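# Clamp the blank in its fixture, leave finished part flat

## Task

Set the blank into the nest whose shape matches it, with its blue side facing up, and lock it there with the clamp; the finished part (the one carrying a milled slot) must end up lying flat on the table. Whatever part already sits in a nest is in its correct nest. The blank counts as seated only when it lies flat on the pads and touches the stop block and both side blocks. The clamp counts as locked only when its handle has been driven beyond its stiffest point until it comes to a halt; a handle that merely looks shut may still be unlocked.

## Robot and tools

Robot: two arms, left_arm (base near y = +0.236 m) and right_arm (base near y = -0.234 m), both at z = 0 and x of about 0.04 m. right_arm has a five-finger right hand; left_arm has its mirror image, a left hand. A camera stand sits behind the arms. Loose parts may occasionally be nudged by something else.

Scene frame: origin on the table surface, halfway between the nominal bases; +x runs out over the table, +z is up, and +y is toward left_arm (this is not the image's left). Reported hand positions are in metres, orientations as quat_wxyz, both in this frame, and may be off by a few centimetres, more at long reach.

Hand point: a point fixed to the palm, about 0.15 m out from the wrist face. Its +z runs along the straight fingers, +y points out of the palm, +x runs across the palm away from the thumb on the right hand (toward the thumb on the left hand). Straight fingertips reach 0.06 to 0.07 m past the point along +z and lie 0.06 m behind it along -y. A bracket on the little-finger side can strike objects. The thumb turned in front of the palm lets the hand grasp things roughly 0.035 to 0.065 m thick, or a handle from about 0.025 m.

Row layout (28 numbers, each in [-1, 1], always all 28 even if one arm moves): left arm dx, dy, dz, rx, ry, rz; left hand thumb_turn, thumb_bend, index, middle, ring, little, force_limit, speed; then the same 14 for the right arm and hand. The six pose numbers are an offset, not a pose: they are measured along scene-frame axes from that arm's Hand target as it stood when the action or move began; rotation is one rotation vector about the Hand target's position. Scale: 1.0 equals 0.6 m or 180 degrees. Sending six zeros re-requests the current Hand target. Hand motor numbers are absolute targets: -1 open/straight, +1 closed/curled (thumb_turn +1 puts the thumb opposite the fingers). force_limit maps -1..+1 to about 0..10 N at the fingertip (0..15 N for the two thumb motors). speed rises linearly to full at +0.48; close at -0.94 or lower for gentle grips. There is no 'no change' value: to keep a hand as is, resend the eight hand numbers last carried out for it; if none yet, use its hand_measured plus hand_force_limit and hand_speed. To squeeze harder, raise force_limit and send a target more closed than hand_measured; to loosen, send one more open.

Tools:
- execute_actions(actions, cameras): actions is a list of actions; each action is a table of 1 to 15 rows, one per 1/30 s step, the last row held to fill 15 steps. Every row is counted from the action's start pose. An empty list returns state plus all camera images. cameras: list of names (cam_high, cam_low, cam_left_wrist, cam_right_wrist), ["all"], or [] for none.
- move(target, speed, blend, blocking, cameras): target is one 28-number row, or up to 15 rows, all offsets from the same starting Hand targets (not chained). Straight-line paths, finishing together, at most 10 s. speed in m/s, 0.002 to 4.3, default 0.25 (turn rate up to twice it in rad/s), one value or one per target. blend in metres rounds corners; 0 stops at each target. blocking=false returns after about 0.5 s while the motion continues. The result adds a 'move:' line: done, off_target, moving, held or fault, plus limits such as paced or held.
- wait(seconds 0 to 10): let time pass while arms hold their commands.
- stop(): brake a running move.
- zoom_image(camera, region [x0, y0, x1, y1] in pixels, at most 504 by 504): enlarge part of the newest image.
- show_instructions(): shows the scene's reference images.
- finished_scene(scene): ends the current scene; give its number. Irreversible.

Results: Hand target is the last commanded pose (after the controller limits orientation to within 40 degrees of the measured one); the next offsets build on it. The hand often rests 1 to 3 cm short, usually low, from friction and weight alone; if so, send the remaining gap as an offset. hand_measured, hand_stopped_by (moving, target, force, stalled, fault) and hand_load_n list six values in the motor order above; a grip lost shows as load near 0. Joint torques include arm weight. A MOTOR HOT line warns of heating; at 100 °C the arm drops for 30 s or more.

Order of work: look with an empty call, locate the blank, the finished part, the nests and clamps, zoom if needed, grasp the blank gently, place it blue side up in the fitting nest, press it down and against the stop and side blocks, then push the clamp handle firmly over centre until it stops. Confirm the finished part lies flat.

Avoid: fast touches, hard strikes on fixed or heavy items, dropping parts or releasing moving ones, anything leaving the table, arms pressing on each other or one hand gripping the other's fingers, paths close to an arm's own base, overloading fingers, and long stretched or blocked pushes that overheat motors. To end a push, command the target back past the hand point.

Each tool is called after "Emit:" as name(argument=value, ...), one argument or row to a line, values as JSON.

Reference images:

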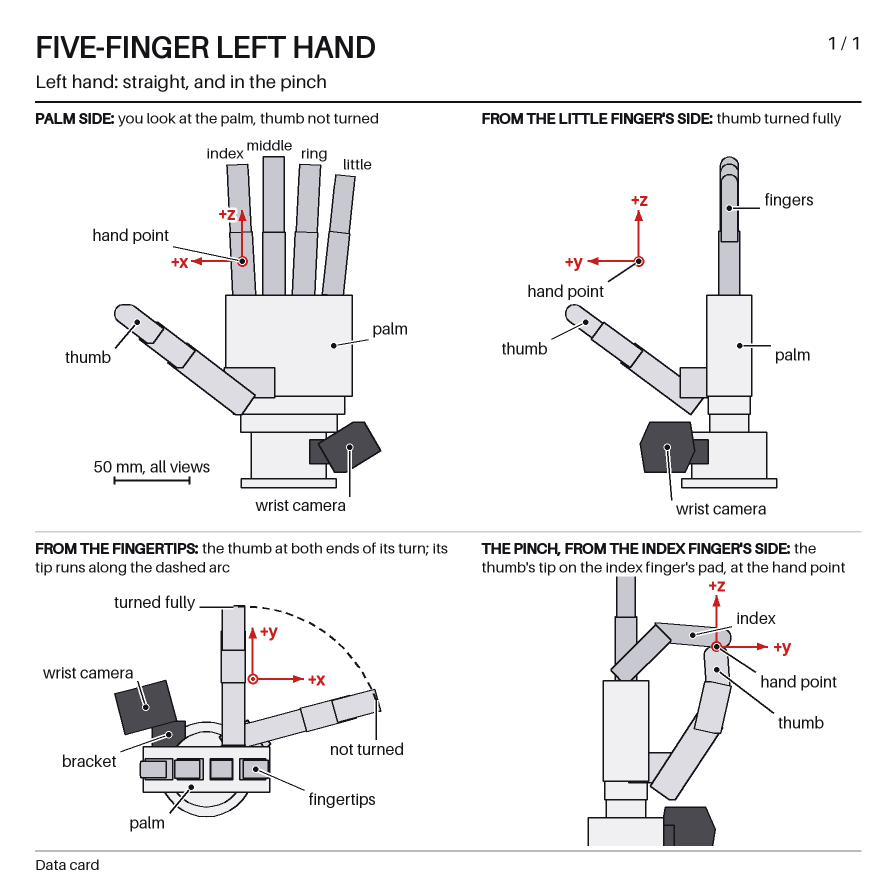

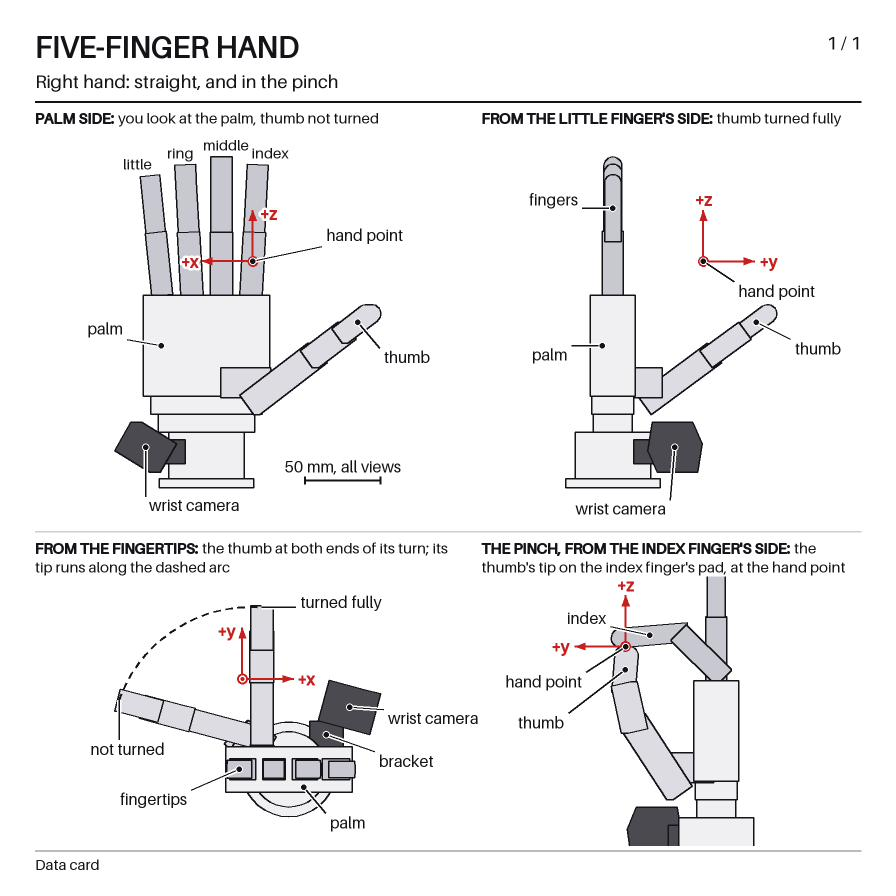

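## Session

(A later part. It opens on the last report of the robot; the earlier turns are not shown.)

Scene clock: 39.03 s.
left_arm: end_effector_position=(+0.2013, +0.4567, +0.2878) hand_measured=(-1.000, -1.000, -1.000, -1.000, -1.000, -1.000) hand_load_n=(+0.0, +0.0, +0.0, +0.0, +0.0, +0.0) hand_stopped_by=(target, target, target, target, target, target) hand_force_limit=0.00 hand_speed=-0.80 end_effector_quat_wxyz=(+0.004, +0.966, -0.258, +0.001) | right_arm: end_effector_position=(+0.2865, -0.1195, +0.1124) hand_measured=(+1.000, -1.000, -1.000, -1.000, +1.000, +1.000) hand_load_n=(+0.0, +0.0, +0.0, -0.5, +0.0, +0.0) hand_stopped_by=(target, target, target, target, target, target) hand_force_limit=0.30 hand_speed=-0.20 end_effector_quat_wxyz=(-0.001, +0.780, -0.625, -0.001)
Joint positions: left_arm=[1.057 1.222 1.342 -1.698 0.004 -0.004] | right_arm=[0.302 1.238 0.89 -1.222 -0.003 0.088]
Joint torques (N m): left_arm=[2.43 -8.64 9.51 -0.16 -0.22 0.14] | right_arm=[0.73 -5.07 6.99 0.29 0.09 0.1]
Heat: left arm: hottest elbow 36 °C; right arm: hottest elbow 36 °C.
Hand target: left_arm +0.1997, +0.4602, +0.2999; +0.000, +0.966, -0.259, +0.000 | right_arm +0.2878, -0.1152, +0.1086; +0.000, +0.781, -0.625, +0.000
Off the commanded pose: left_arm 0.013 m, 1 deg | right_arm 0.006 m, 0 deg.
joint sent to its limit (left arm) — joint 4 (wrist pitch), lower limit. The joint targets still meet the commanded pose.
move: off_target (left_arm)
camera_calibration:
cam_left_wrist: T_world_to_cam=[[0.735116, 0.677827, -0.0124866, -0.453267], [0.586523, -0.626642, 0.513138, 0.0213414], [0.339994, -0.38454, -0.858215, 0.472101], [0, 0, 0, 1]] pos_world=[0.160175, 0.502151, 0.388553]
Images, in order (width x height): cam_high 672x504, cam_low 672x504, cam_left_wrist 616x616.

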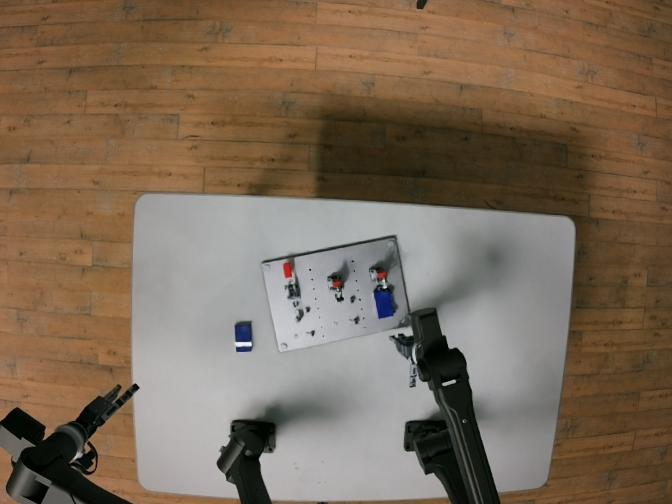

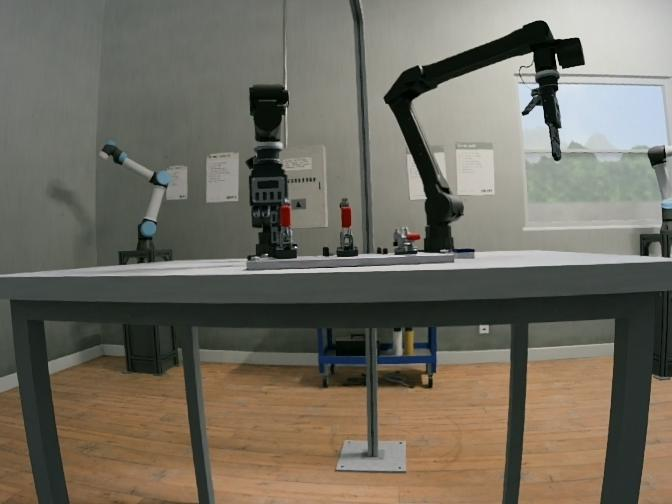

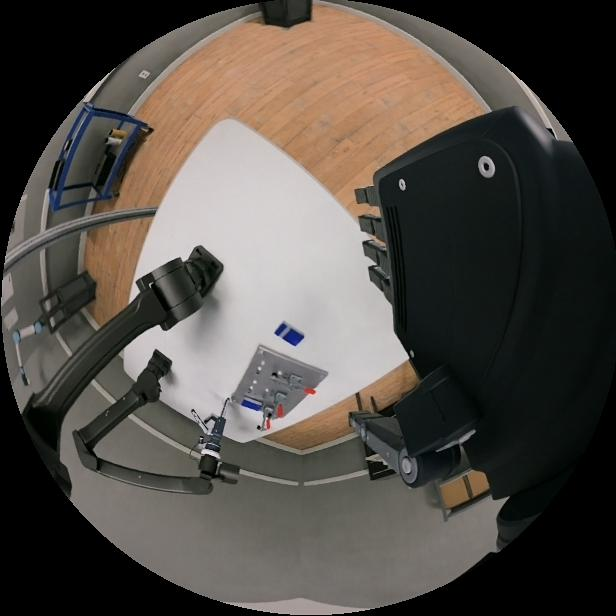

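Emit:
move(
  target=[
    [0,0,0,0,0,0,-1,-1,-1,-1,-1,-1,0,-0.8,-0.0057,0.0252,0,0,0,0,1,-1,-1,-1,1,1,0.3,-0.2],
    [0,0,0,0,0,0,-1,-1,-1,-1,-1,-1,0,-0.8,-0.0057,0.0252,-0.026,0,0,0,1,-1,-1,-1,1,1,0.3,-0.2],
  ],
  speed=[0.1,0.06],
  cameras=["cam_high","cam_low","cam_left_wrist"],
)

Emit:
zoom_image(
  camera="cam_low",
  region=[250, 180, 330, 270],
)

Emit:
zoom_image(
  camera="cam_high",
  region=[360, 280, 420, 360],
)

Emit:
zoom_image(
  camera="cam_left_wrist",
  region=[210, 375, 280, 445],
)

Scene clock: 43.97 s.
left_arm: end_effector_position=(+0.2013, +0.4567, +0.2878) hand_measured=(-1.000, -1.000, -1.000, -1.000, -1.000, -1.000) hand_load_n=(-0.5, +0.0, +0.0, +0.0, +0.0, +0.0) hand_stopped_by=(target, target, target, target, target, target) hand_force_limit=0.00 hand_speed=-0.80 end_effector_quat_wxyz=(+0.004, +0.966, -0.258, +0.001) | right_arm: end_effector_position=(+0.2837, -0.1041, +0.0971) hand_measured=(+1.000, -1.000, -1.000, -1.000, +1.000, +1.000) hand_load_n=(+0.0, +0.0, +0.0, +0.0, +0.0, -0.5) hand_stopped_by=(target, target, target, target, target, target) hand_force_limit=0.30 hand_speed=-0.20 end_effector_quat_wxyz=(-0.002, +0.780, -0.625, +0.000)
Joint positions: left_arm=[1.057 1.222 1.342 -1.698 0.004 -0.004] | right_arm=[0.35 1.26 0.866 -1.175 -0.002 0.136]
Joint torques (N m): left_arm=[2.43 -8.64 9.5 -0.17 -0.21 0.14] | right_arm=[1.2 -4.6 6.65 0.5 0.11 0.17]
Heat: left arm: hottest elbow 36 °C; right arm: hottest elbow 36 °C.
Hand target: left_arm +0.1997, +0.4602, +0.2999; +0.000, +0.966, -0.259, +0.000 | right_arm +0.2843, -0.1001, +0.0930; +0.000, +0.780, -0.625, +0.000
Off the commanded pose: left_arm 0.013 m, 1 deg | right_arm 0.006 m, 0 deg.
joint sent to its limit (left arm) — joint 4 (wrist pitch), lower limit. The joint targets still meet the commanded pose.
move: off_target (left_arm)
camera_calibration:
cam_left_wrist: T_world_to_cam=[[0.735116, 0.677827, -0.0124866, -0.453267], [0.586523, -0.626642, 0.513138, 0.0213414], [0.339994, -0.38454, -0.858215, 0.472101], [0, 0, 0, 1]] pos_world=[0.160175, 0.502151, 0.388553]
Images, in order (width x height): cam_high 672x504, cam_low 672x504, cam_left_wrist 616x616.

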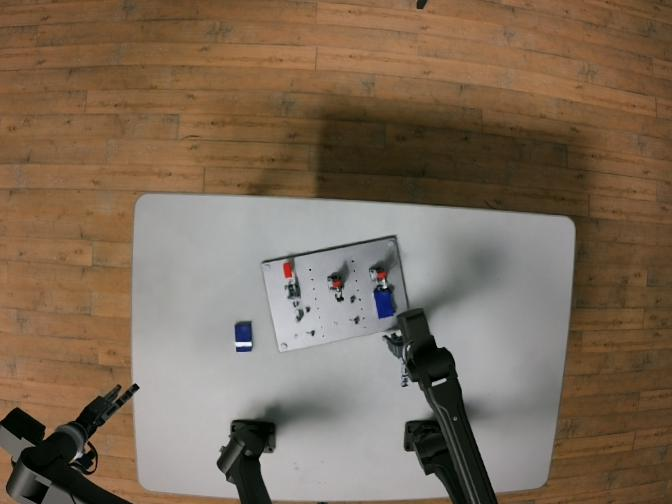

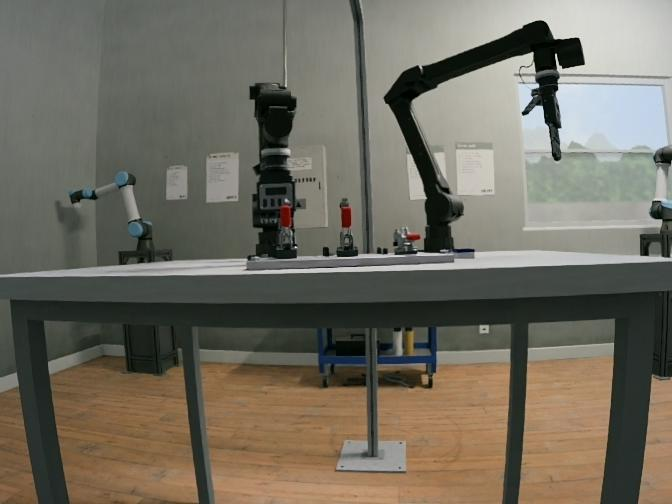

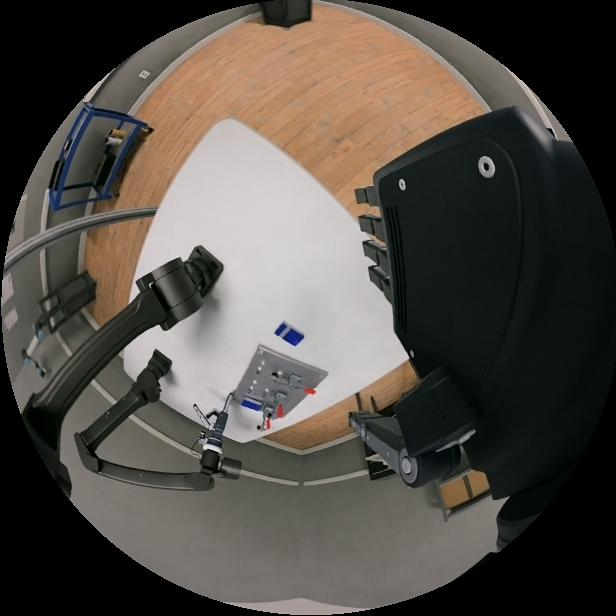

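Scaled by 5.600 from the camera's 672x504 image, which has a finer 960x720 frame.

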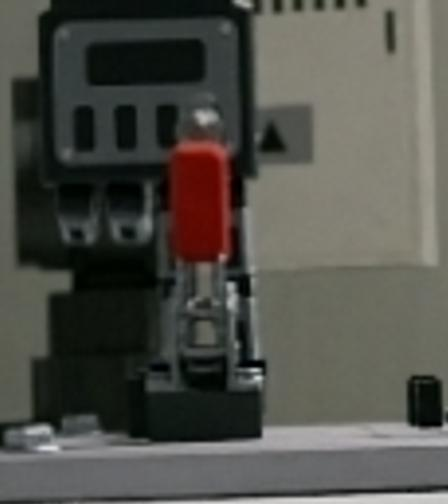

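Scaled by 6.300 from the camera's 672x504 image, which has a finer 960x720 frame.

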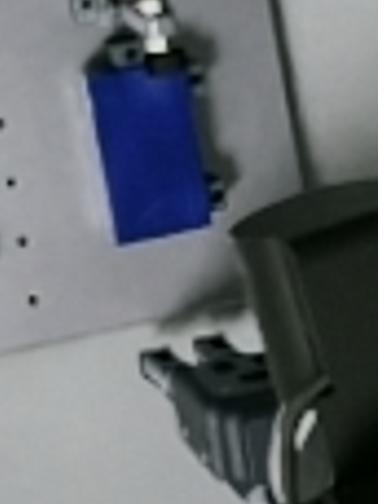

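Scaled by 7.200 from the camera's 616x616 image, which has a finer 880x880 frame.

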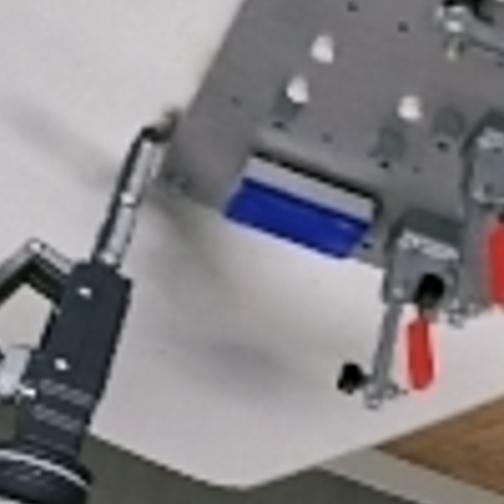

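Emit:
execute_actions(
  actions=[],
  cameras=["cam_high","cam_low","cam_left_wrist"],
)

Scene clock: 49.10 s.
left_arm: end_effector_position=(+0.2013, +0.4567, +0.2878) hand_measured=(-1.000, -1.000, -1.000, -1.000, -1.000, -1.000) hand_load_n=(+0.0, +0.0, +0.0, +0.0, +0.0, +0.0) hand_stopped_by=(target, target, target, target, target, target) hand_force_limit=0.00 hand_speed=-0.80 end_effector_quat_wxyz=(+0.004, +0.966, -0.258, +0.001) | right_arm: end_effector_position=(+0.2837, -0.1041, +0.0971) hand_measured=(+1.000, -1.000, -1.000, -1.000, +1.000, +1.000) hand_load_n=(+0.0, +0.0, +0.0, +0.0, +0.0, +0.0) hand_stopped_by=(target, target, target, target, target, target) hand_force_limit=0.30 hand_speed=-0.20 end_effector_quat_wxyz=(-0.002, +0.780, -0.625, +0.000)
Joint positions: left_arm=[1.057 1.222 1.342 -1.698 0.004 -0.004] | right_arm=[0.35 1.26 0.866 -1.175 -0.002 0.136]
Joint velocities: within noise
Joint torques (N m): left_arm=[2.43 -8.7 9.48 -0.17 -0.22 0.14] | right_arm=[1.32 -4.37 6.74 0.57 0.03 0.11]
Motor temperatures (°C): left_arm=[27 29 37 23 25 25] | right_arm=[23 23 36 26 23 23]
Heat: left arm: hottest elbow 37 °C; right arm: hottest elbow 36 °C.
Hand target: left_arm +0.1997, +0.4602, +0.2999; +0.000, +0.966, -0.259, +0.000 | right_arm +0.2843, -0.1002, +0.0930; +0.000, +0.781, -0.625, +0.000
Off the commanded pose: left_arm 0.013 m, 1 deg | right_arm 0.006 m, 0 deg.
camera_calibration:
cam_left_wrist: T_world_to_cam=[[0.735116, 0.677827, -0.0124866, -0.453267], [0.586523, -0.626642, 0.513138, 0.0213414], [0.339994, -0.38454, -0.858215, 0.472101], [0, 0, 0, 1]] pos_world=[0.160175, 0.502151, 0.388553]
Images, in order (width x height): cam_high 672x504, cam_low 672x504, cam_left_wrist 616x616.

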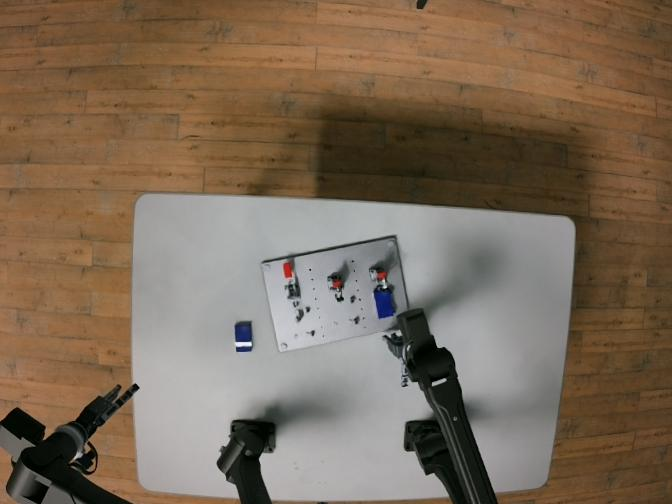

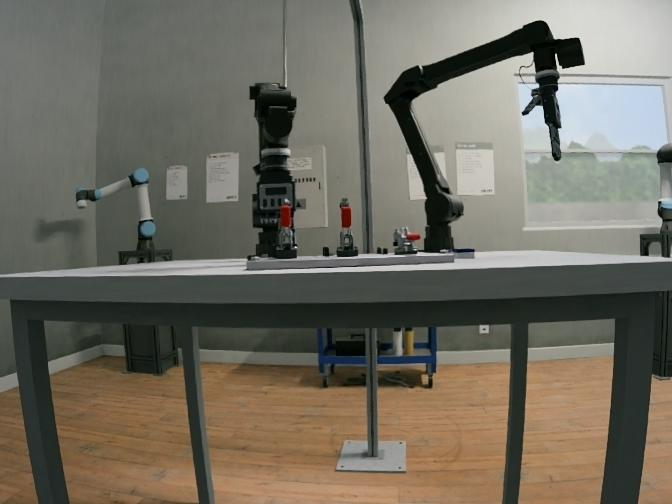

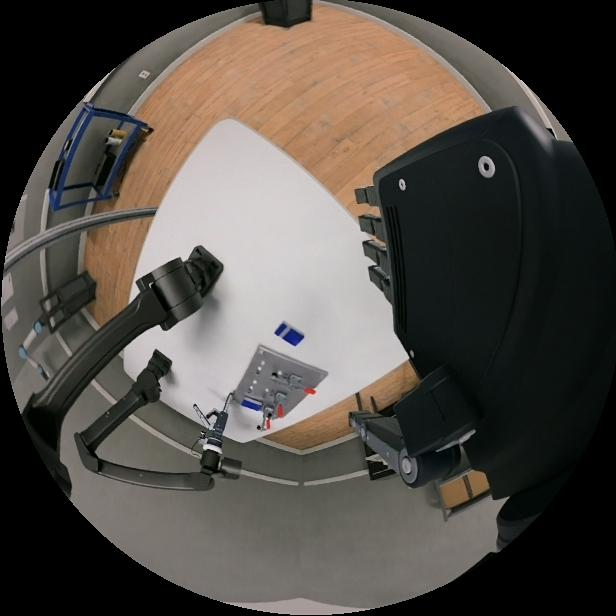

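Emit:
zoom_image(
  camera="cam_high",
  region=[345, 250, 445, 350],
)

Emit:
zoom_image(
  camera="cam_left_wrist",
  region=[190, 370, 290, 450],
)

Scaled by 5.040 from the camera's 672x504 image, which has a finer 960x720 frame.

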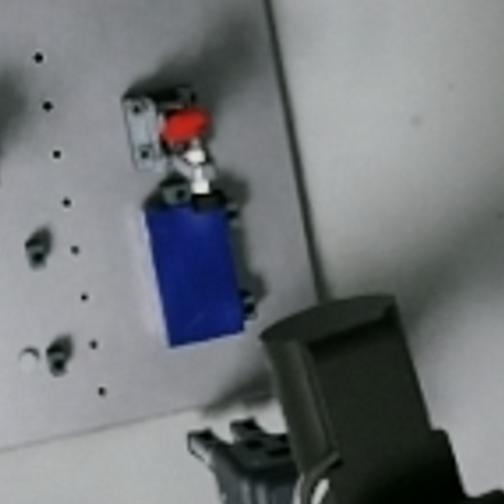

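Scaled by 5.040 from the camera's 616x616 image, which has a finer 880x880 frame.

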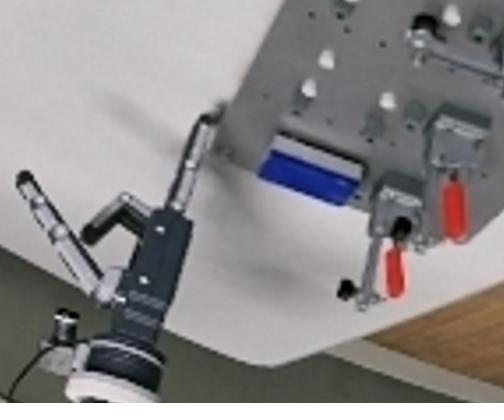

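Emit:
move(
  target=[0,0,0,0,0,0,-1,-1,-1,-1,-1,-1,0,-0.8, 0.075,0.0127,0.02,0,0,0,1,-1,-1,-1,1,1,0.3,-0.2],
  speed=0.06,
  cameras=["cam_high"],
)

Scene clock: 58.43 s.
left_arm: end_effector_position=(+0.2013, +0.4567, +0.2878) hand_measured=(-1.000, -1.000, -1.000, -1.000, -1.000, -1.000) hand_load_n=(+0.0, +0.0, +0.0, +0.0, +0.0, +0.0) hand_stopped_by=(target, target, target, target, target, target) hand_force_limit=0.00 hand_speed=-0.80 end_effector_quat_wxyz=(+0.004, +0.966, -0.258, +0.001) | right_arm: end_effector_position=(+0.2966, -0.0997, +0.0905) hand_measured=(+1.000, -1.000, -1.000, -1.000, +1.000, +1.000) hand_load_n=(+0.0, +0.0, +0.0, -4.0, +0.0, +0.0) hand_stopped_by=(target, target, target, target, target, target) hand_force_limit=0.30 hand_speed=-0.20 end_effector_quat_wxyz=(+0.027, +0.781, -0.623, -0.018)
Joint positions: left_arm=[1.057 1.222 1.342 -1.698 0.004 -0.004] | right_arm=[0.35 1.359 0.925 -1.202 -0.002 0.132]
Joint torques (N m): left_arm=[2.43 -8.64 9.5 -0.16 -0.22 0.14] | right_arm=[-0.73 -5.6 11.23 0.5 0.1 -0.1]
Heat: left arm: hottest elbow 37 °C; right arm: hottest elbow 36 °C.
Hand target: left_arm +0.1997, +0.4602, +0.2999; +0.000, +0.966, -0.259, +0.000 | right_arm +0.3293, -0.0926, +0.1050; +0.000, +0.780, -0.625, +0.000
Off the commanded pose: left_arm 0.013 m, 1 deg | right_arm 0.036 m, 4 deg.
joint sent to its limit (left arm) — joint 4 (wrist pitch), lower limit. The joint targets still meet the commanded pose.
move: off_target (left_arm, right_arm)
Images, in order (width x height): cam_high 672x504.

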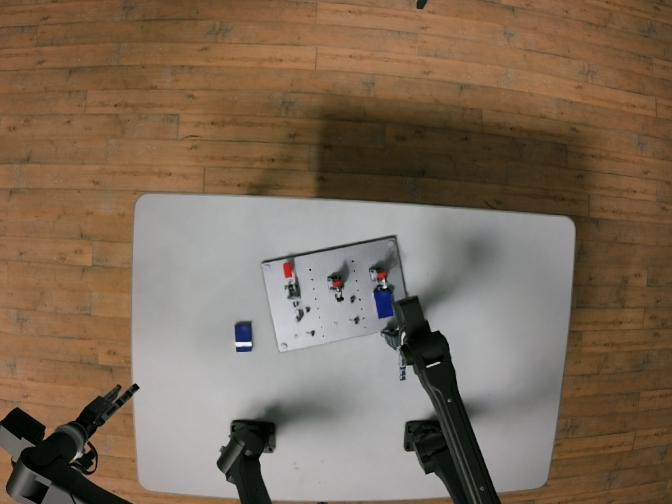

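Emit:
zoom_image(
  camera="cam_high",
  region=[345, 250, 445, 350],
)

Emit:
move(
  target=[0,0,0,0,0,0,-1,-1,-1,-1,-1,-1,0,-0.8, -0.09,-0.01,0.02,0,0,0,1,-1,-1,-1,1,1,0.3,-0.2],
  speed=0.1,
)

Emit:
move(
  target=[0,0,0,0,0,0,-1,-1,-1,-1,-1,-1,0,-0.8, 0.0,0.0,0.04,0,0,0,1,-1,-1,-1,1,1,0.3,-0.2],
  speed=0.1,
)

Scaled by 5.040 from the camera's 672x504 image, which has a finer 960x720 frame.

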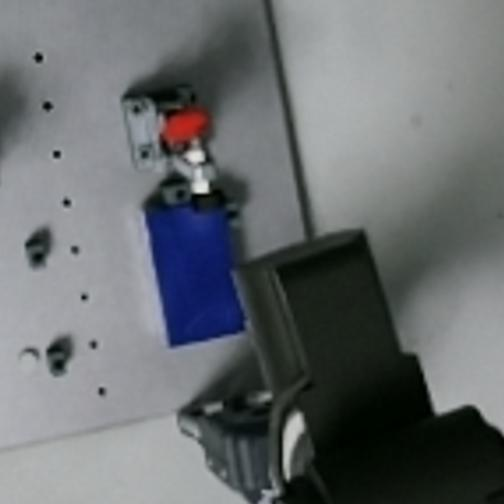

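Scene clock: 60.80 s.
left_arm: end_effector_position=(+0.2013, +0.4567, +0.2878) hand_measured=(-1.000, -1.000, -1.000, -1.000, -1.000, -1.000) hand_load_n=(+0.0, +0.0, +0.0, +0.0, +0.0, +0.0) hand_stopped_by=(target, target, target, target, target, target) hand_force_limit=0.00 hand_speed=-0.80 end_effector_quat_wxyz=(+0.004, +0.966, -0.258, +0.001) | right_arm: end_effector_position=(+0.2800, -0.1008, +0.1135) hand_measured=(+1.000, -1.000, -1.000, -1.000, +1.000, +1.000) hand_load_n=(+0.0, +0.0, +0.0, +0.0, +0.5, +0.0) hand_stopped_by=(target, target, target, target, target, target) hand_force_limit=0.30 hand_speed=-0.20 end_effector_quat_wxyz=(+0.001, +0.780, -0.625, -0.001)
Joint positions: left_arm=[1.057 1.222 1.342 -1.698 0.004 -0.004] | right_arm=[0.364 1.24 0.894 -1.228 -0.002 0.15]
Joint torques (N m): left_arm=[2.43 -8.64 9.5 -0.17 -0.22 0.14] | right_arm=[1.14 -6.53 6.76 -0.18 0.07 0.12]
Heat: left arm: hottest elbow 37 °C; right arm: hottest elbow 36 °C.
Hand target: left_arm +0.1997, +0.4602, +0.2999; +0.000, +0.966, -0.259, +0.000 | right_arm +0.2754, -0.0985, +0.1170; +0.000, +0.781, -0.625, +0.000
Off the commanded pose: left_arm 0.013 m, 1 deg | right_arm 0.006 m, 0 deg.
joint sent to its limit (left arm) — joint 4 (wrist pitch), lower limit. The joint targets still meet the commanded pose.
move: off_target (left_arm)

Scene clock: 61.77 s.
left_arm: end_effector_position=(+0.2013, +0.4567, +0.2878) hand_measured=(-1.000, -1.000, -1.000, -1.000, -1.000, -1.000) hand_load_n=(+0.0, +0.0, +0.0, -0.5, +0.0, +0.0) hand_stopped_by=(target, target, target, target, target, target) hand_force_limit=0.00 hand_speed=-0.80 end_effector_quat_wxyz=(+0.004, +0.966, -0.258, +0.001) | right_arm: end_effector_position=(+0.2630, -0.1073, +0.1228) hand_measured=(+1.000, -1.000, -1.000, -1.000, +1.000, +1.000) hand_load_n=(+0.0, +0.0, +0.0, +0.0, +0.0, +0.0) hand_stopped_by=(target, target, target, target, target, target) hand_force_limit=0.30 hand_speed=-0.20 end_effector_quat_wxyz=(+0.021, +0.780, -0.625, -0.014)
Joint positions: left_arm=[1.057 1.222 1.342 -1.698 0.004 -0.004] | right_arm=[0.364 1.218 0.894 -1.297 -0.002 0.15]
Joint torques (N m): left_arm=[2.37 -8.7 9.51 -0.17 -0.21 0.14] | right_arm=[0.38 -6.95 10.09 -0.16 0.04 0.14]
Heat: left arm: hottest elbow 37 °C; right arm: hottest elbow 36 °C.
Hand target: left_arm +0.1997, +0.4602, +0.2999; +0.000, +0.966, -0.259, +0.000 | right_arm +0.2754, -0.0985, +0.1410; +0.000, +0.781, -0.625, +0.000
Off the commanded pose: left_arm 0.013 m, 1 deg | right_arm 0.024 m, 3 deg.
joint sent to its limit (left arm) — joint 4 (wrist pitch), lower limit. The joint targets still meet the commanded pose.
move: off_target (left_arm, right_arm)

Emit:
move(
  target=[
    [0,0,0,0,0,0,-1,-1,-1,-1,-1,-1,0,-0.8, 0.01,0.0,0.035,0,0,0,1,-1,-1,-1,1,1,0.3,-0.2],
    [0,0,0,0,0,0,-1,-1,-1,-1,-1,-1,0,-0.8, 0.09,0.016,0.035,0,0,0,1,-1,-1,-1,1,1,0.3,-0.2],
  ],
  speed=0.12,
  blend=[0.01,0],
)

Scene clock: 64.73 s.
left_arm: end_effector_position=(+0.2013, +0.4567, +0.2878) hand_measured=(-1.000, -1.000, -1.000, -1.000, -1.000, -1.000) hand_load_n=(+0.0, +0.0, +0.0, +0.0, +0.0, +0.0) hand_stopped_by=(target, target, target, target, target, target) hand_force_limit=0.00 hand_speed=-0.80 end_effector_quat_wxyz=(+0.004, +0.966, -0.258, +0.001) | right_arm: end_effector_position=(+0.3093, -0.0912, +0.1476) hand_measured=(+1.000, -1.000, -1.000, -1.000, +1.000, +1.000) hand_load_n=(+0.0, +0.0, +0.0, +0.0, +0.0, +0.0) hand_stopped_by=(target, target, target, target, target, target) hand_force_limit=0.30 hand_speed=-0.20 end_effector_quat_wxyz=(+0.017, +0.781, -0.625, -0.010)
Joint positions: left_arm=[1.057 1.222 1.342 -1.698 0.004 -0.004] | right_arm=[0.359 1.323 1.055 -1.342 -0.001 0.145]
Joint torques (N m): left_arm=[2.43 -8.64 9.5 -0.17 -0.22 0.14] | right_arm=[-1.2 -5.89 10.92 0.08 0.07 -0.17]
Heat: left arm: hottest elbow 37 °C; right arm: hottest elbow 36 °C.
Hand target: left_arm +0.1997, +0.4602, +0.2999; +0.000, +0.966, -0.259, +0.000 | right_arm +0.3293, -0.0889, +0.1620; +0.000, +0.781, -0.625, +0.000
Off the commanded pose: left_arm 0.013 m, 1 deg | right_arm 0.025 m, 2 deg.
joint sent to its limit (left arm) — joint 4 (wrist pitch), lower limit. The joint targets still meet the commanded pose.
move: off_target (left_arm, right_arm)

Emit:
move(
  target=[0,0,0,0,0,0,-1,-1,-1,-1,-1,-1,0,-0.8, -0.0188,-0.0102,-0.1,0,0,0,1,-1,-1,-1,1,1,0.3,-0.2],
  speed=0.1,
  cameras=["cam_high","cam_low","cam_left_wrist"],
)

Emit:
zoom_image(
  camera="cam_high",
  region=[345, 250, 445, 350],
)

Emit:
zoom_image(
  camera="cam_left_wrist",
  region=[210, 375, 280, 445],
)

Scene clock: 67.23 s.
left_arm: end_effector_position=(+0.2013, +0.4567, +0.2878) hand_measured=(-1.000, -1.000, -1.000, -1.000, -1.000, -1.000) hand_load_n=(+0.0, +0.0, +0.0, +0.0, +0.0, +0.0) hand_stopped_by=(target, target, target, target, target, target) hand_force_limit=0.00 hand_speed=-0.80 end_effector_quat_wxyz=(+0.004, +0.966, -0.258, +0.001) | right_arm: end_effector_position=(+0.3144, -0.0914, +0.1064) hand_measured=(+1.000, -1.000, -1.000, -1.000, +1.000, +1.000) hand_load_n=(+0.0, -0.5, +0.0, +0.0, +0.0, +0.0) hand_stopped_by=(target, target, target, target, target, target) hand_force_limit=0.30 hand_speed=-0.20 end_effector_quat_wxyz=(-0.001, +0.781, -0.625, +0.000)
Joint positions: left_arm=[1.057 1.222 1.342 -1.698 0.004 -0.004] | right_arm=[0.354 1.34 0.965 -1.193 -0.001 0.139]
Joint torques (N m): left_arm=[2.43 -8.64 9.5 -0.17 -0.22 0.14] | right_arm=[-0.91 -5.83 6.63 0.5 -0.02 -0.1]
Heat: left arm: hottest elbow 37 °C; right arm: hottest elbow 36 °C.
Hand target: left_arm +0.1997, +0.4602, +0.2999; +0.000, +0.966, -0.259, +0.000 | right_arm +0.3182, -0.0951, +0.1020; +0.000, +0.781, -0.625, +0.000
Off the commanded pose: left_arm 0.013 m, 1 deg | right_arm 0.007 m, 0 deg.
joint sent to its limit (left arm) — joint 4 (wrist pitch), lower limit. The joint targets still meet the commanded pose.
move: off_target (left_arm)
camera_calibration:
cam_left_wrist: T_world_to_cam=[[0.735116, 0.677827, -0.0124866, -0.453267], [0.586523, -0.626642, 0.513138, 0.0213414], [0.339994, -0.38454, -0.858215, 0.472101], [0, 0, 0, 1]] pos_world=[0.160175, 0.502151, 0.388553]
Images, in order (width x height): cam_high 672x504, cam_low 672x504, cam_left_wrist 616x616.

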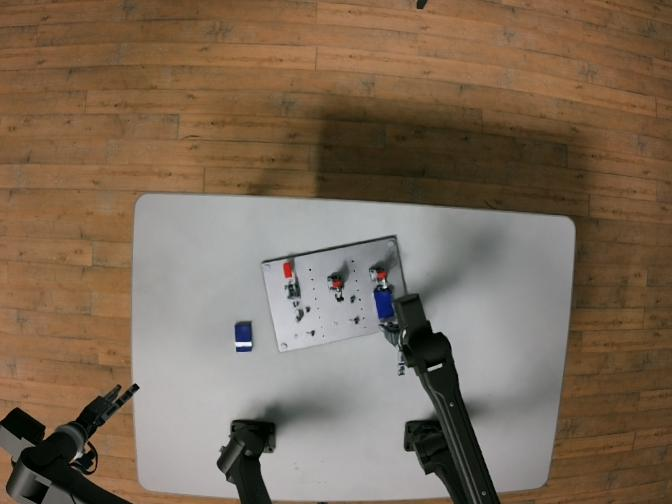

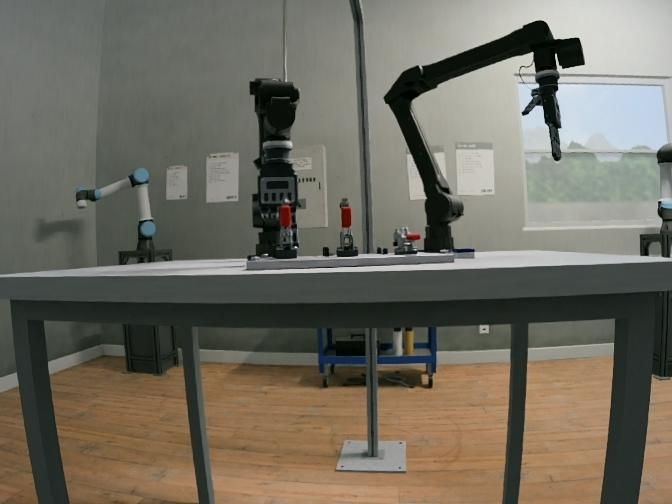

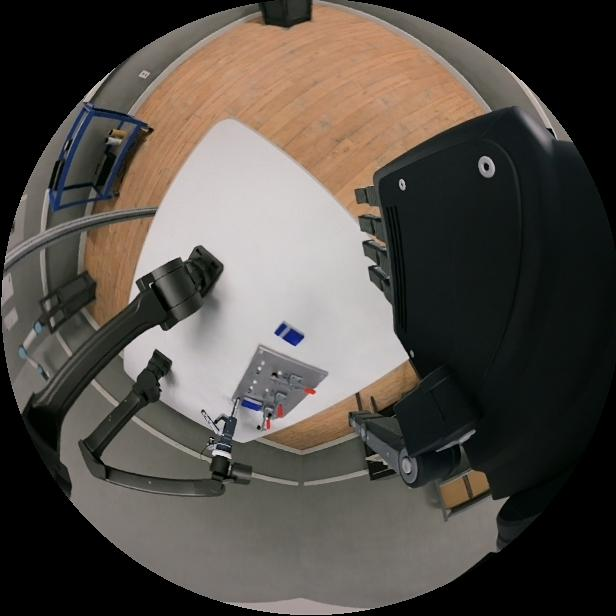

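Scaled by 5.040 from the camera's 672x504 image, which has a finer 960x720 frame.

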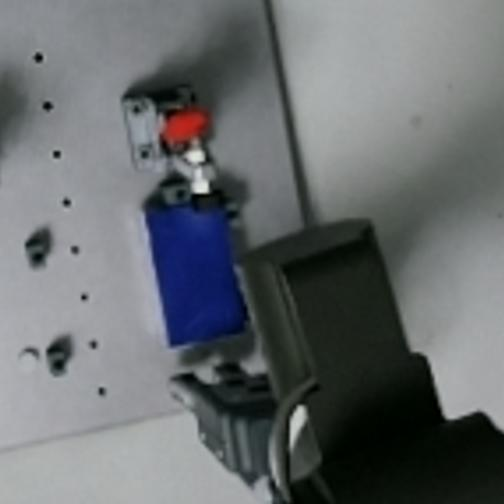

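Scaled by 7.200 from the camera's 616x616 image, which has a finer 880x880 frame.

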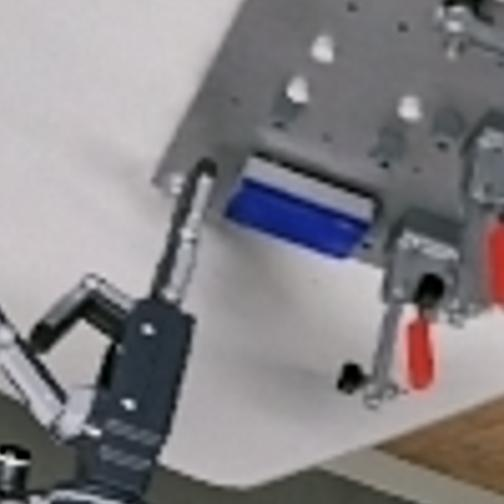

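Emit:
move(
  target=[0,0,0,0,0,0,-1,-1,-1,-1,-1,-1,0,-0.8, 0.035,0.002,0.0,0,0,0,1,-1,-1,-1,1,1,0.3,-0.2],
  speed=0.06,
)

Scene clock: 69.57 s.
left_arm: end_effector_position=(+0.2013, +0.4567, +0.2878) hand_measured=(-1.000, -1.000, -1.000, -1.000, -1.000, -1.000) hand_load_n=(+0.0, +0.0, +0.0, +0.0, +0.0, +0.0) hand_stopped_by=(target, target, target, target, target, target) hand_force_limit=0.00 hand_speed=-0.80 end_effector_quat_wxyz=(+0.004, +0.966, -0.258, +0.001) | right_arm: end_effector_position=(+0.3159, -0.0966, +0.0944) hand_measured=(+1.000, -1.000, -1.000, -1.000, +1.000, +1.000) hand_load_n=(+0.0, +0.0, +0.0, -0.5, +0.5, +0.0) hand_stopped_by=(target, target, target, target, target, target) hand_force_limit=0.30 hand_speed=-0.20 end_effector_quat_wxyz=(+0.016, +0.781, -0.625, -0.011)
Joint positions: left_arm=[1.057 1.222 1.342 -1.698 0.004 -0.004] | right_arm=[0.339 1.384 0.966 -1.192 -0.001 0.124]
Joint torques (N m): left_arm=[2.43 -8.7 9.5 -0.17 -0.22 0.15] | right_arm=[-1.44 -6.18 9.84 0.35 0.03 -0.1]
Heat: left arm: hottest elbow 37 °C; right arm: hottest elbow 36 °C.
Hand target: left_arm +0.1997, +0.4602, +0.2999; +0.000, +0.966, -0.259, +0.000 | right_arm +0.3390, -0.0938, +0.1020; +0.000, +0.781, -0.625, +0.000
Off the commanded pose: left_arm 0.013 m, 1 deg | right_arm 0.025 m, 2 deg.
joint sent to its limit (left arm) — joint 4 (wrist pitch), lower limit. The joint targets still meet the commanded pose.
move: off_target (left_arm, right_arm)

Emit:
move(
  target=[0,0,0,0,0,0,-1,-1,-1,-1,-1,-1,0,-0.8, 0.01,0.0,0.022,0,0,0,1,-1,-1,-1,1,1,0.3,-0.2],
  speed=0.06,
  cameras=["cam_high","cam_left_wrist"],
)

Emit:
zoom_image(
  camera="cam_high",
  region=[345, 250, 445, 350],
)

Emit:
zoom_image(
  camera="cam_left_wrist",
  region=[210, 375, 280, 445],
)

Scene clock: 71.10 s.
left_arm: end_effector_position=(+0.2013, +0.4567, +0.2878) hand_measured=(-1.000, -1.000, -1.000, -1.000, -1.000, -1.000) hand_load_n=(+0.0, +0.0, +0.0, +0.0, +0.0, +0.0) hand_stopped_by=(target, target, target, target, target, target) hand_force_limit=0.00 hand_speed=-0.80 end_effector_quat_wxyz=(+0.004, +0.966, -0.258, +0.001) | right_arm: end_effector_position=(+0.3254, -0.0954, +0.1032) hand_measured=(+1.000, -1.000, -1.000, -1.000, +1.000, +1.000) hand_load_n=(+0.0, +0.0, +0.0, +0.0, +0.0, +0.0) hand_stopped_by=(target, target, target, target, target, target) hand_force_limit=0.30 hand_speed=-0.20 end_effector_quat_wxyz=(+0.011, +0.781, -0.625, -0.008)
Joint positions: left_arm=[1.057 1.222 1.342 -1.698 0.004 -0.004] | right_arm=[0.333 1.39 0.999 -1.207 -0.001 0.118]
Joint torques (N m): left_arm=[2.37 -8.64 9.5 -0.17 -0.22 0.14] | right_arm=[-1.32 -6.53 10.5 -0.35 -0.03 -0.14]
Heat: left arm: hottest elbow 37 °C; right arm: hottest elbow 36 °C.
Hand target: left_arm +0.1997, +0.4602, +0.2999; +0.000, +0.966, -0.259, +0.000 | right_arm +0.3450, -0.0939, +0.1152; +0.000, +0.780, -0.625, +0.000
Off the commanded pose: left_arm 0.013 m, 1 deg | right_arm 0.023 m, 2 deg.
joint sent to its limit (left arm) — joint 4 (wrist pitch), lower limit. The joint targets still meet the commanded pose.
move: off_target (left_arm, right_arm)
camera_calibration:
cam_left_wrist: T_world_to_cam=[[0.735116, 0.677827, -0.0124866, -0.453267], [0.586523, -0.626642, 0.513138, 0.0213414], [0.339994, -0.38454, -0.858215, 0.472101], [0, 0, 0, 1]] pos_world=[0.160175, 0.502151, 0.388553]
Images, in order (width x height): cam_high 672x504, cam_left_wrist 616x616.

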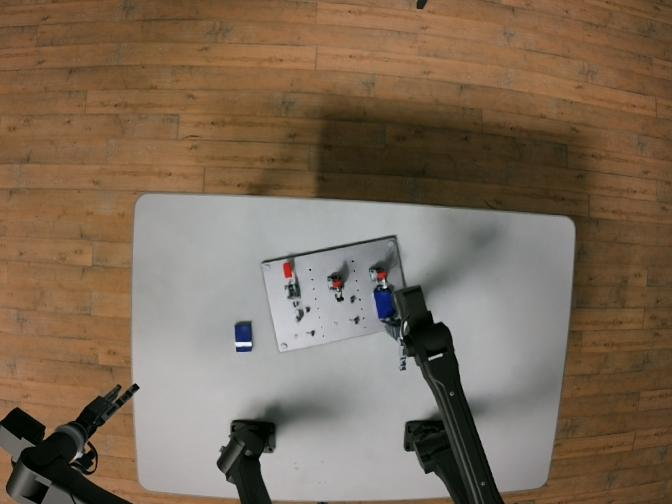

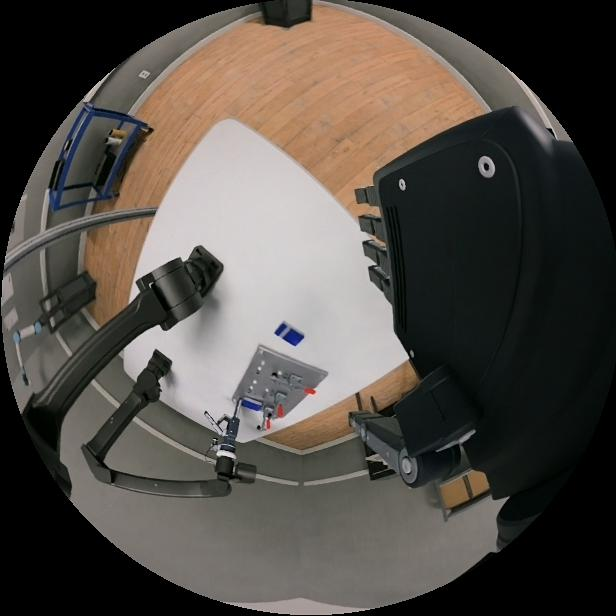

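Scaled by 5.040 from the camera's 672x504 image, which has a finer 960x720 frame.

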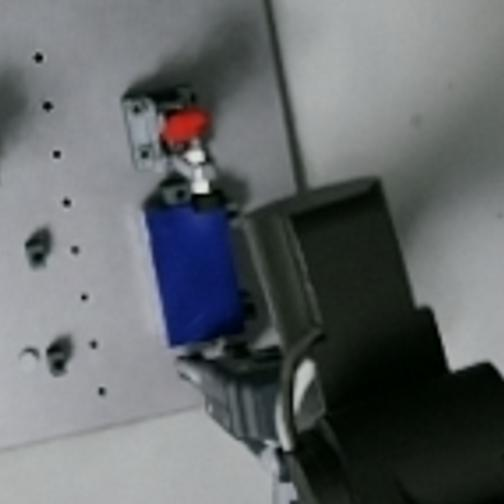

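Scaled by 7.200 from the camera's 616x616 image, which has a finer 880x880 frame.

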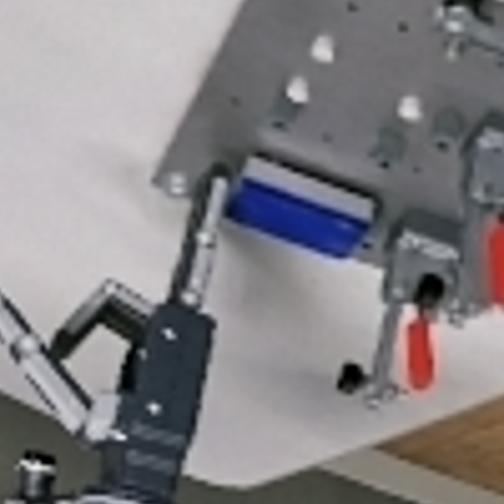

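Emit:
move(
  target=[0,0,0,0,0,0,-1,-1,-1,-1,-1,-1,0,-0.8, 0.02,0.0045,-0.003,0,0,0,1,-1,-1,-1,1,1,0.3,-0.2],
  speed=0.04,
)

Emit:
move(
  target=[0,0,0,0,0,0,-1,-1,-1,-1,-1,-1,0,-0.8, 0.017,0.0035,0.003,0,0,0,1,-1,-1,-1,1,1,0.3,-0.2],
  speed=0.04,
  cameras=["cam_high","cam_left_wrist"],
)

Emit:
zoom_image(
  camera="cam_high",
  region=[345, 250, 445, 350],
)

Emit:
zoom_image(
  camera="cam_left_wrist",
  region=[210, 375, 280, 445],
)

Scene clock: 73.30 s.
left_arm: end_effector_position=(+0.2013, +0.4567, +0.2878) hand_measured=(-1.000, -1.000, -1.000, -1.000, -1.000, -1.000) hand_load_n=(+0.0, +0.0, +0.0, +0.0, -0.5, +0.0) hand_stopped_by=(target, target, target, target, target, target) hand_force_limit=0.00 hand_speed=-0.80 end_effector_quat_wxyz=(+0.004, +0.966, -0.258, +0.001) | right_arm: end_effector_position=(+0.3324, -0.0942, +0.1005) hand_measured=(+1.000, -1.000, -1.000, -1.000, +1.000, +1.000) hand_load_n=(+0.0, +0.0, -1.0, +0.0, +0.0, +0.0) hand_stopped_by=(target, target, target, target, target, target) hand_force_limit=0.30 hand_speed=-0.20 end_effector_quat_wxyz=(+0.017, +0.782, -0.623, -0.011)
Joint positions: left_arm=[1.057 1.222 1.342 -1.698 0.004 -0.004] | right_arm=[0.331 1.421 1.021 -1.211 -0.001 0.111]
Joint torques (N m): left_arm=[2.37 -8.7 9.5 -0.17 -0.22 0.14] | right_arm=[-1.85 -6.48 10.86 -0.14 0.08 -0.11]
Heat: left arm: hottest elbow 38 °C; right arm: hottest elbow 37 °C.
Hand target: left_arm +0.1997, +0.4602, +0.2999; +0.000, +0.966, -0.259, +0.000 | right_arm +0.3572, -0.0911, +0.1135; +0.000, +0.780, -0.625, +0.000
Off the commanded pose: left_arm 0.013 m, 1 deg | right_arm 0.028 m, 2 deg.
joint sent to its limit (left arm) — joint 4 (wrist pitch), lower limit. The joint targets still meet the commanded pose.
move: off_target (left_arm, right_arm)

Scene clock: 74.17 s.
left_arm: end_effector_position=(+0.2013, +0.4567, +0.2878) hand_measured=(-1.000, -1.000, -1.000, -1.000, -1.000, -1.000) hand_load_n=(+0.0, +0.0, +0.0, +0.0, +0.0, +0.0) hand_stopped_by=(target, target, target, target, target, target) hand_force_limit=0.00 hand_speed=-0.80 end_effector_quat_wxyz=(+0.004, +0.966, -0.258, +0.001) | right_arm: end_effector_position=(+0.3341, -0.0944, +0.1018) hand_measured=(+1.000, -1.000, -1.000, -1.000, +1.000, +1.000) hand_load_n=(+0.0, +0.0, -2.0, -1.0, +0.0, +0.0) hand_stopped_by=(target, target, target, target, target, target) hand_force_limit=0.30 hand_speed=-0.20 end_effector_quat_wxyz=(+0.026, +0.785, -0.619, -0.017)
Joint positions: left_arm=[1.057 1.222 1.342 -1.698 0.004 -0.004] | right_arm=[0.33 1.442 1.041 -1.233 -0.001 0.101]
Joint torques (N m): left_arm=[2.43 -8.64 9.51 -0.17 -0.22 0.14] | right_arm=[-2.02 -6.12 11.25 0.43 0.1 -0.02]
Heat: left arm: hottest elbow 38 °C; right arm: hottest elbow 37 °C.
Hand target: left_arm +0.1997, +0.4602, +0.2999; +0.000, +0.966, -0.259, +0.000 | right_arm +0.3673, -0.0891, +0.1152; +0.000, +0.781, -0.625, +0.000
Off the commanded pose: left_arm 0.013 m, 1 deg | right_arm 0.036 m, 4 deg.
joint sent to its limit (left arm) — joint 4 (wrist pitch), lower limit. The joint targets still meet the commanded pose.
move: off_target (left_arm, right_arm)
camera_calibration:
cam_left_wrist: T_world_to_cam=[[0.735116, 0.677827, -0.0124866, -0.453267], [0.586523, -0.626642, 0.513138, 0.0213414], [0.339994, -0.38454, -0.858215, 0.472101], [0, 0, 0, 1]] pos_world=[0.160175, 0.502151, 0.388553]
Images, in order (width x height): cam_high 672x504, cam_left_wrist 616x616.

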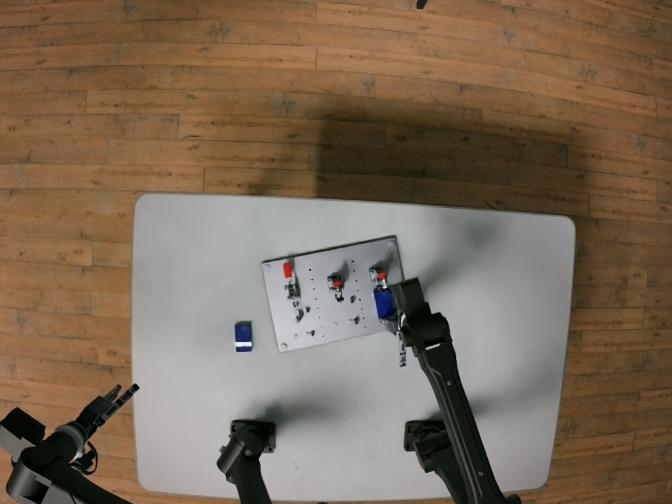

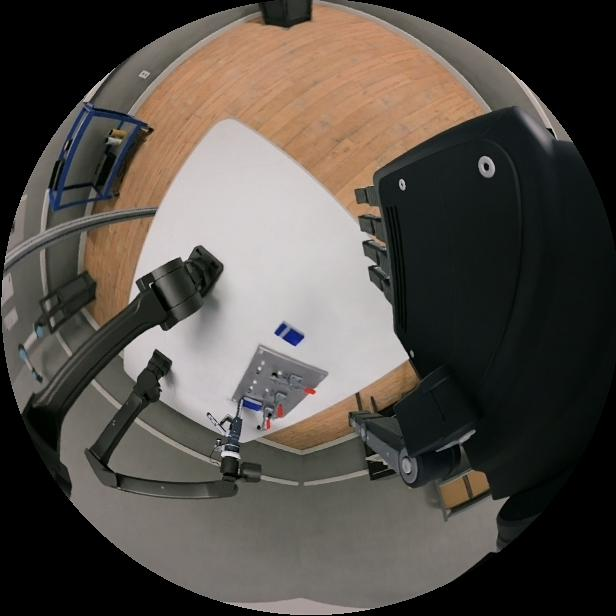

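Scaled by 5.040 from the camera's 672x504 image, which has a finer 960x720 frame.

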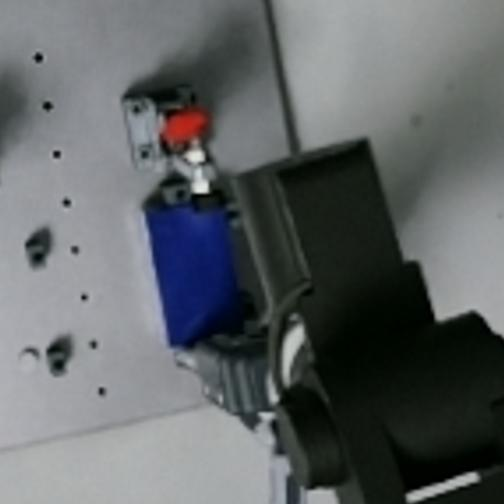

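Scaled by 7.200 from the camera's 616x616 image, which has a finer 880x880 frame.

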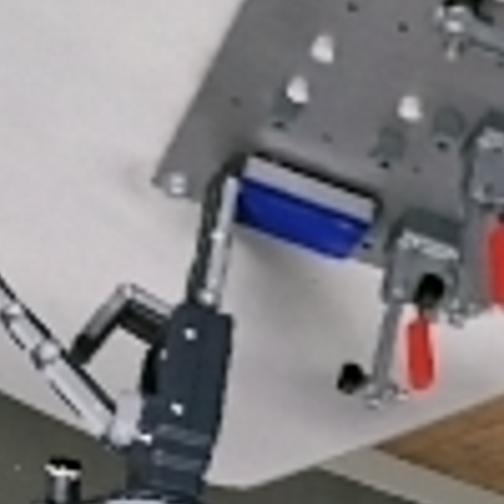

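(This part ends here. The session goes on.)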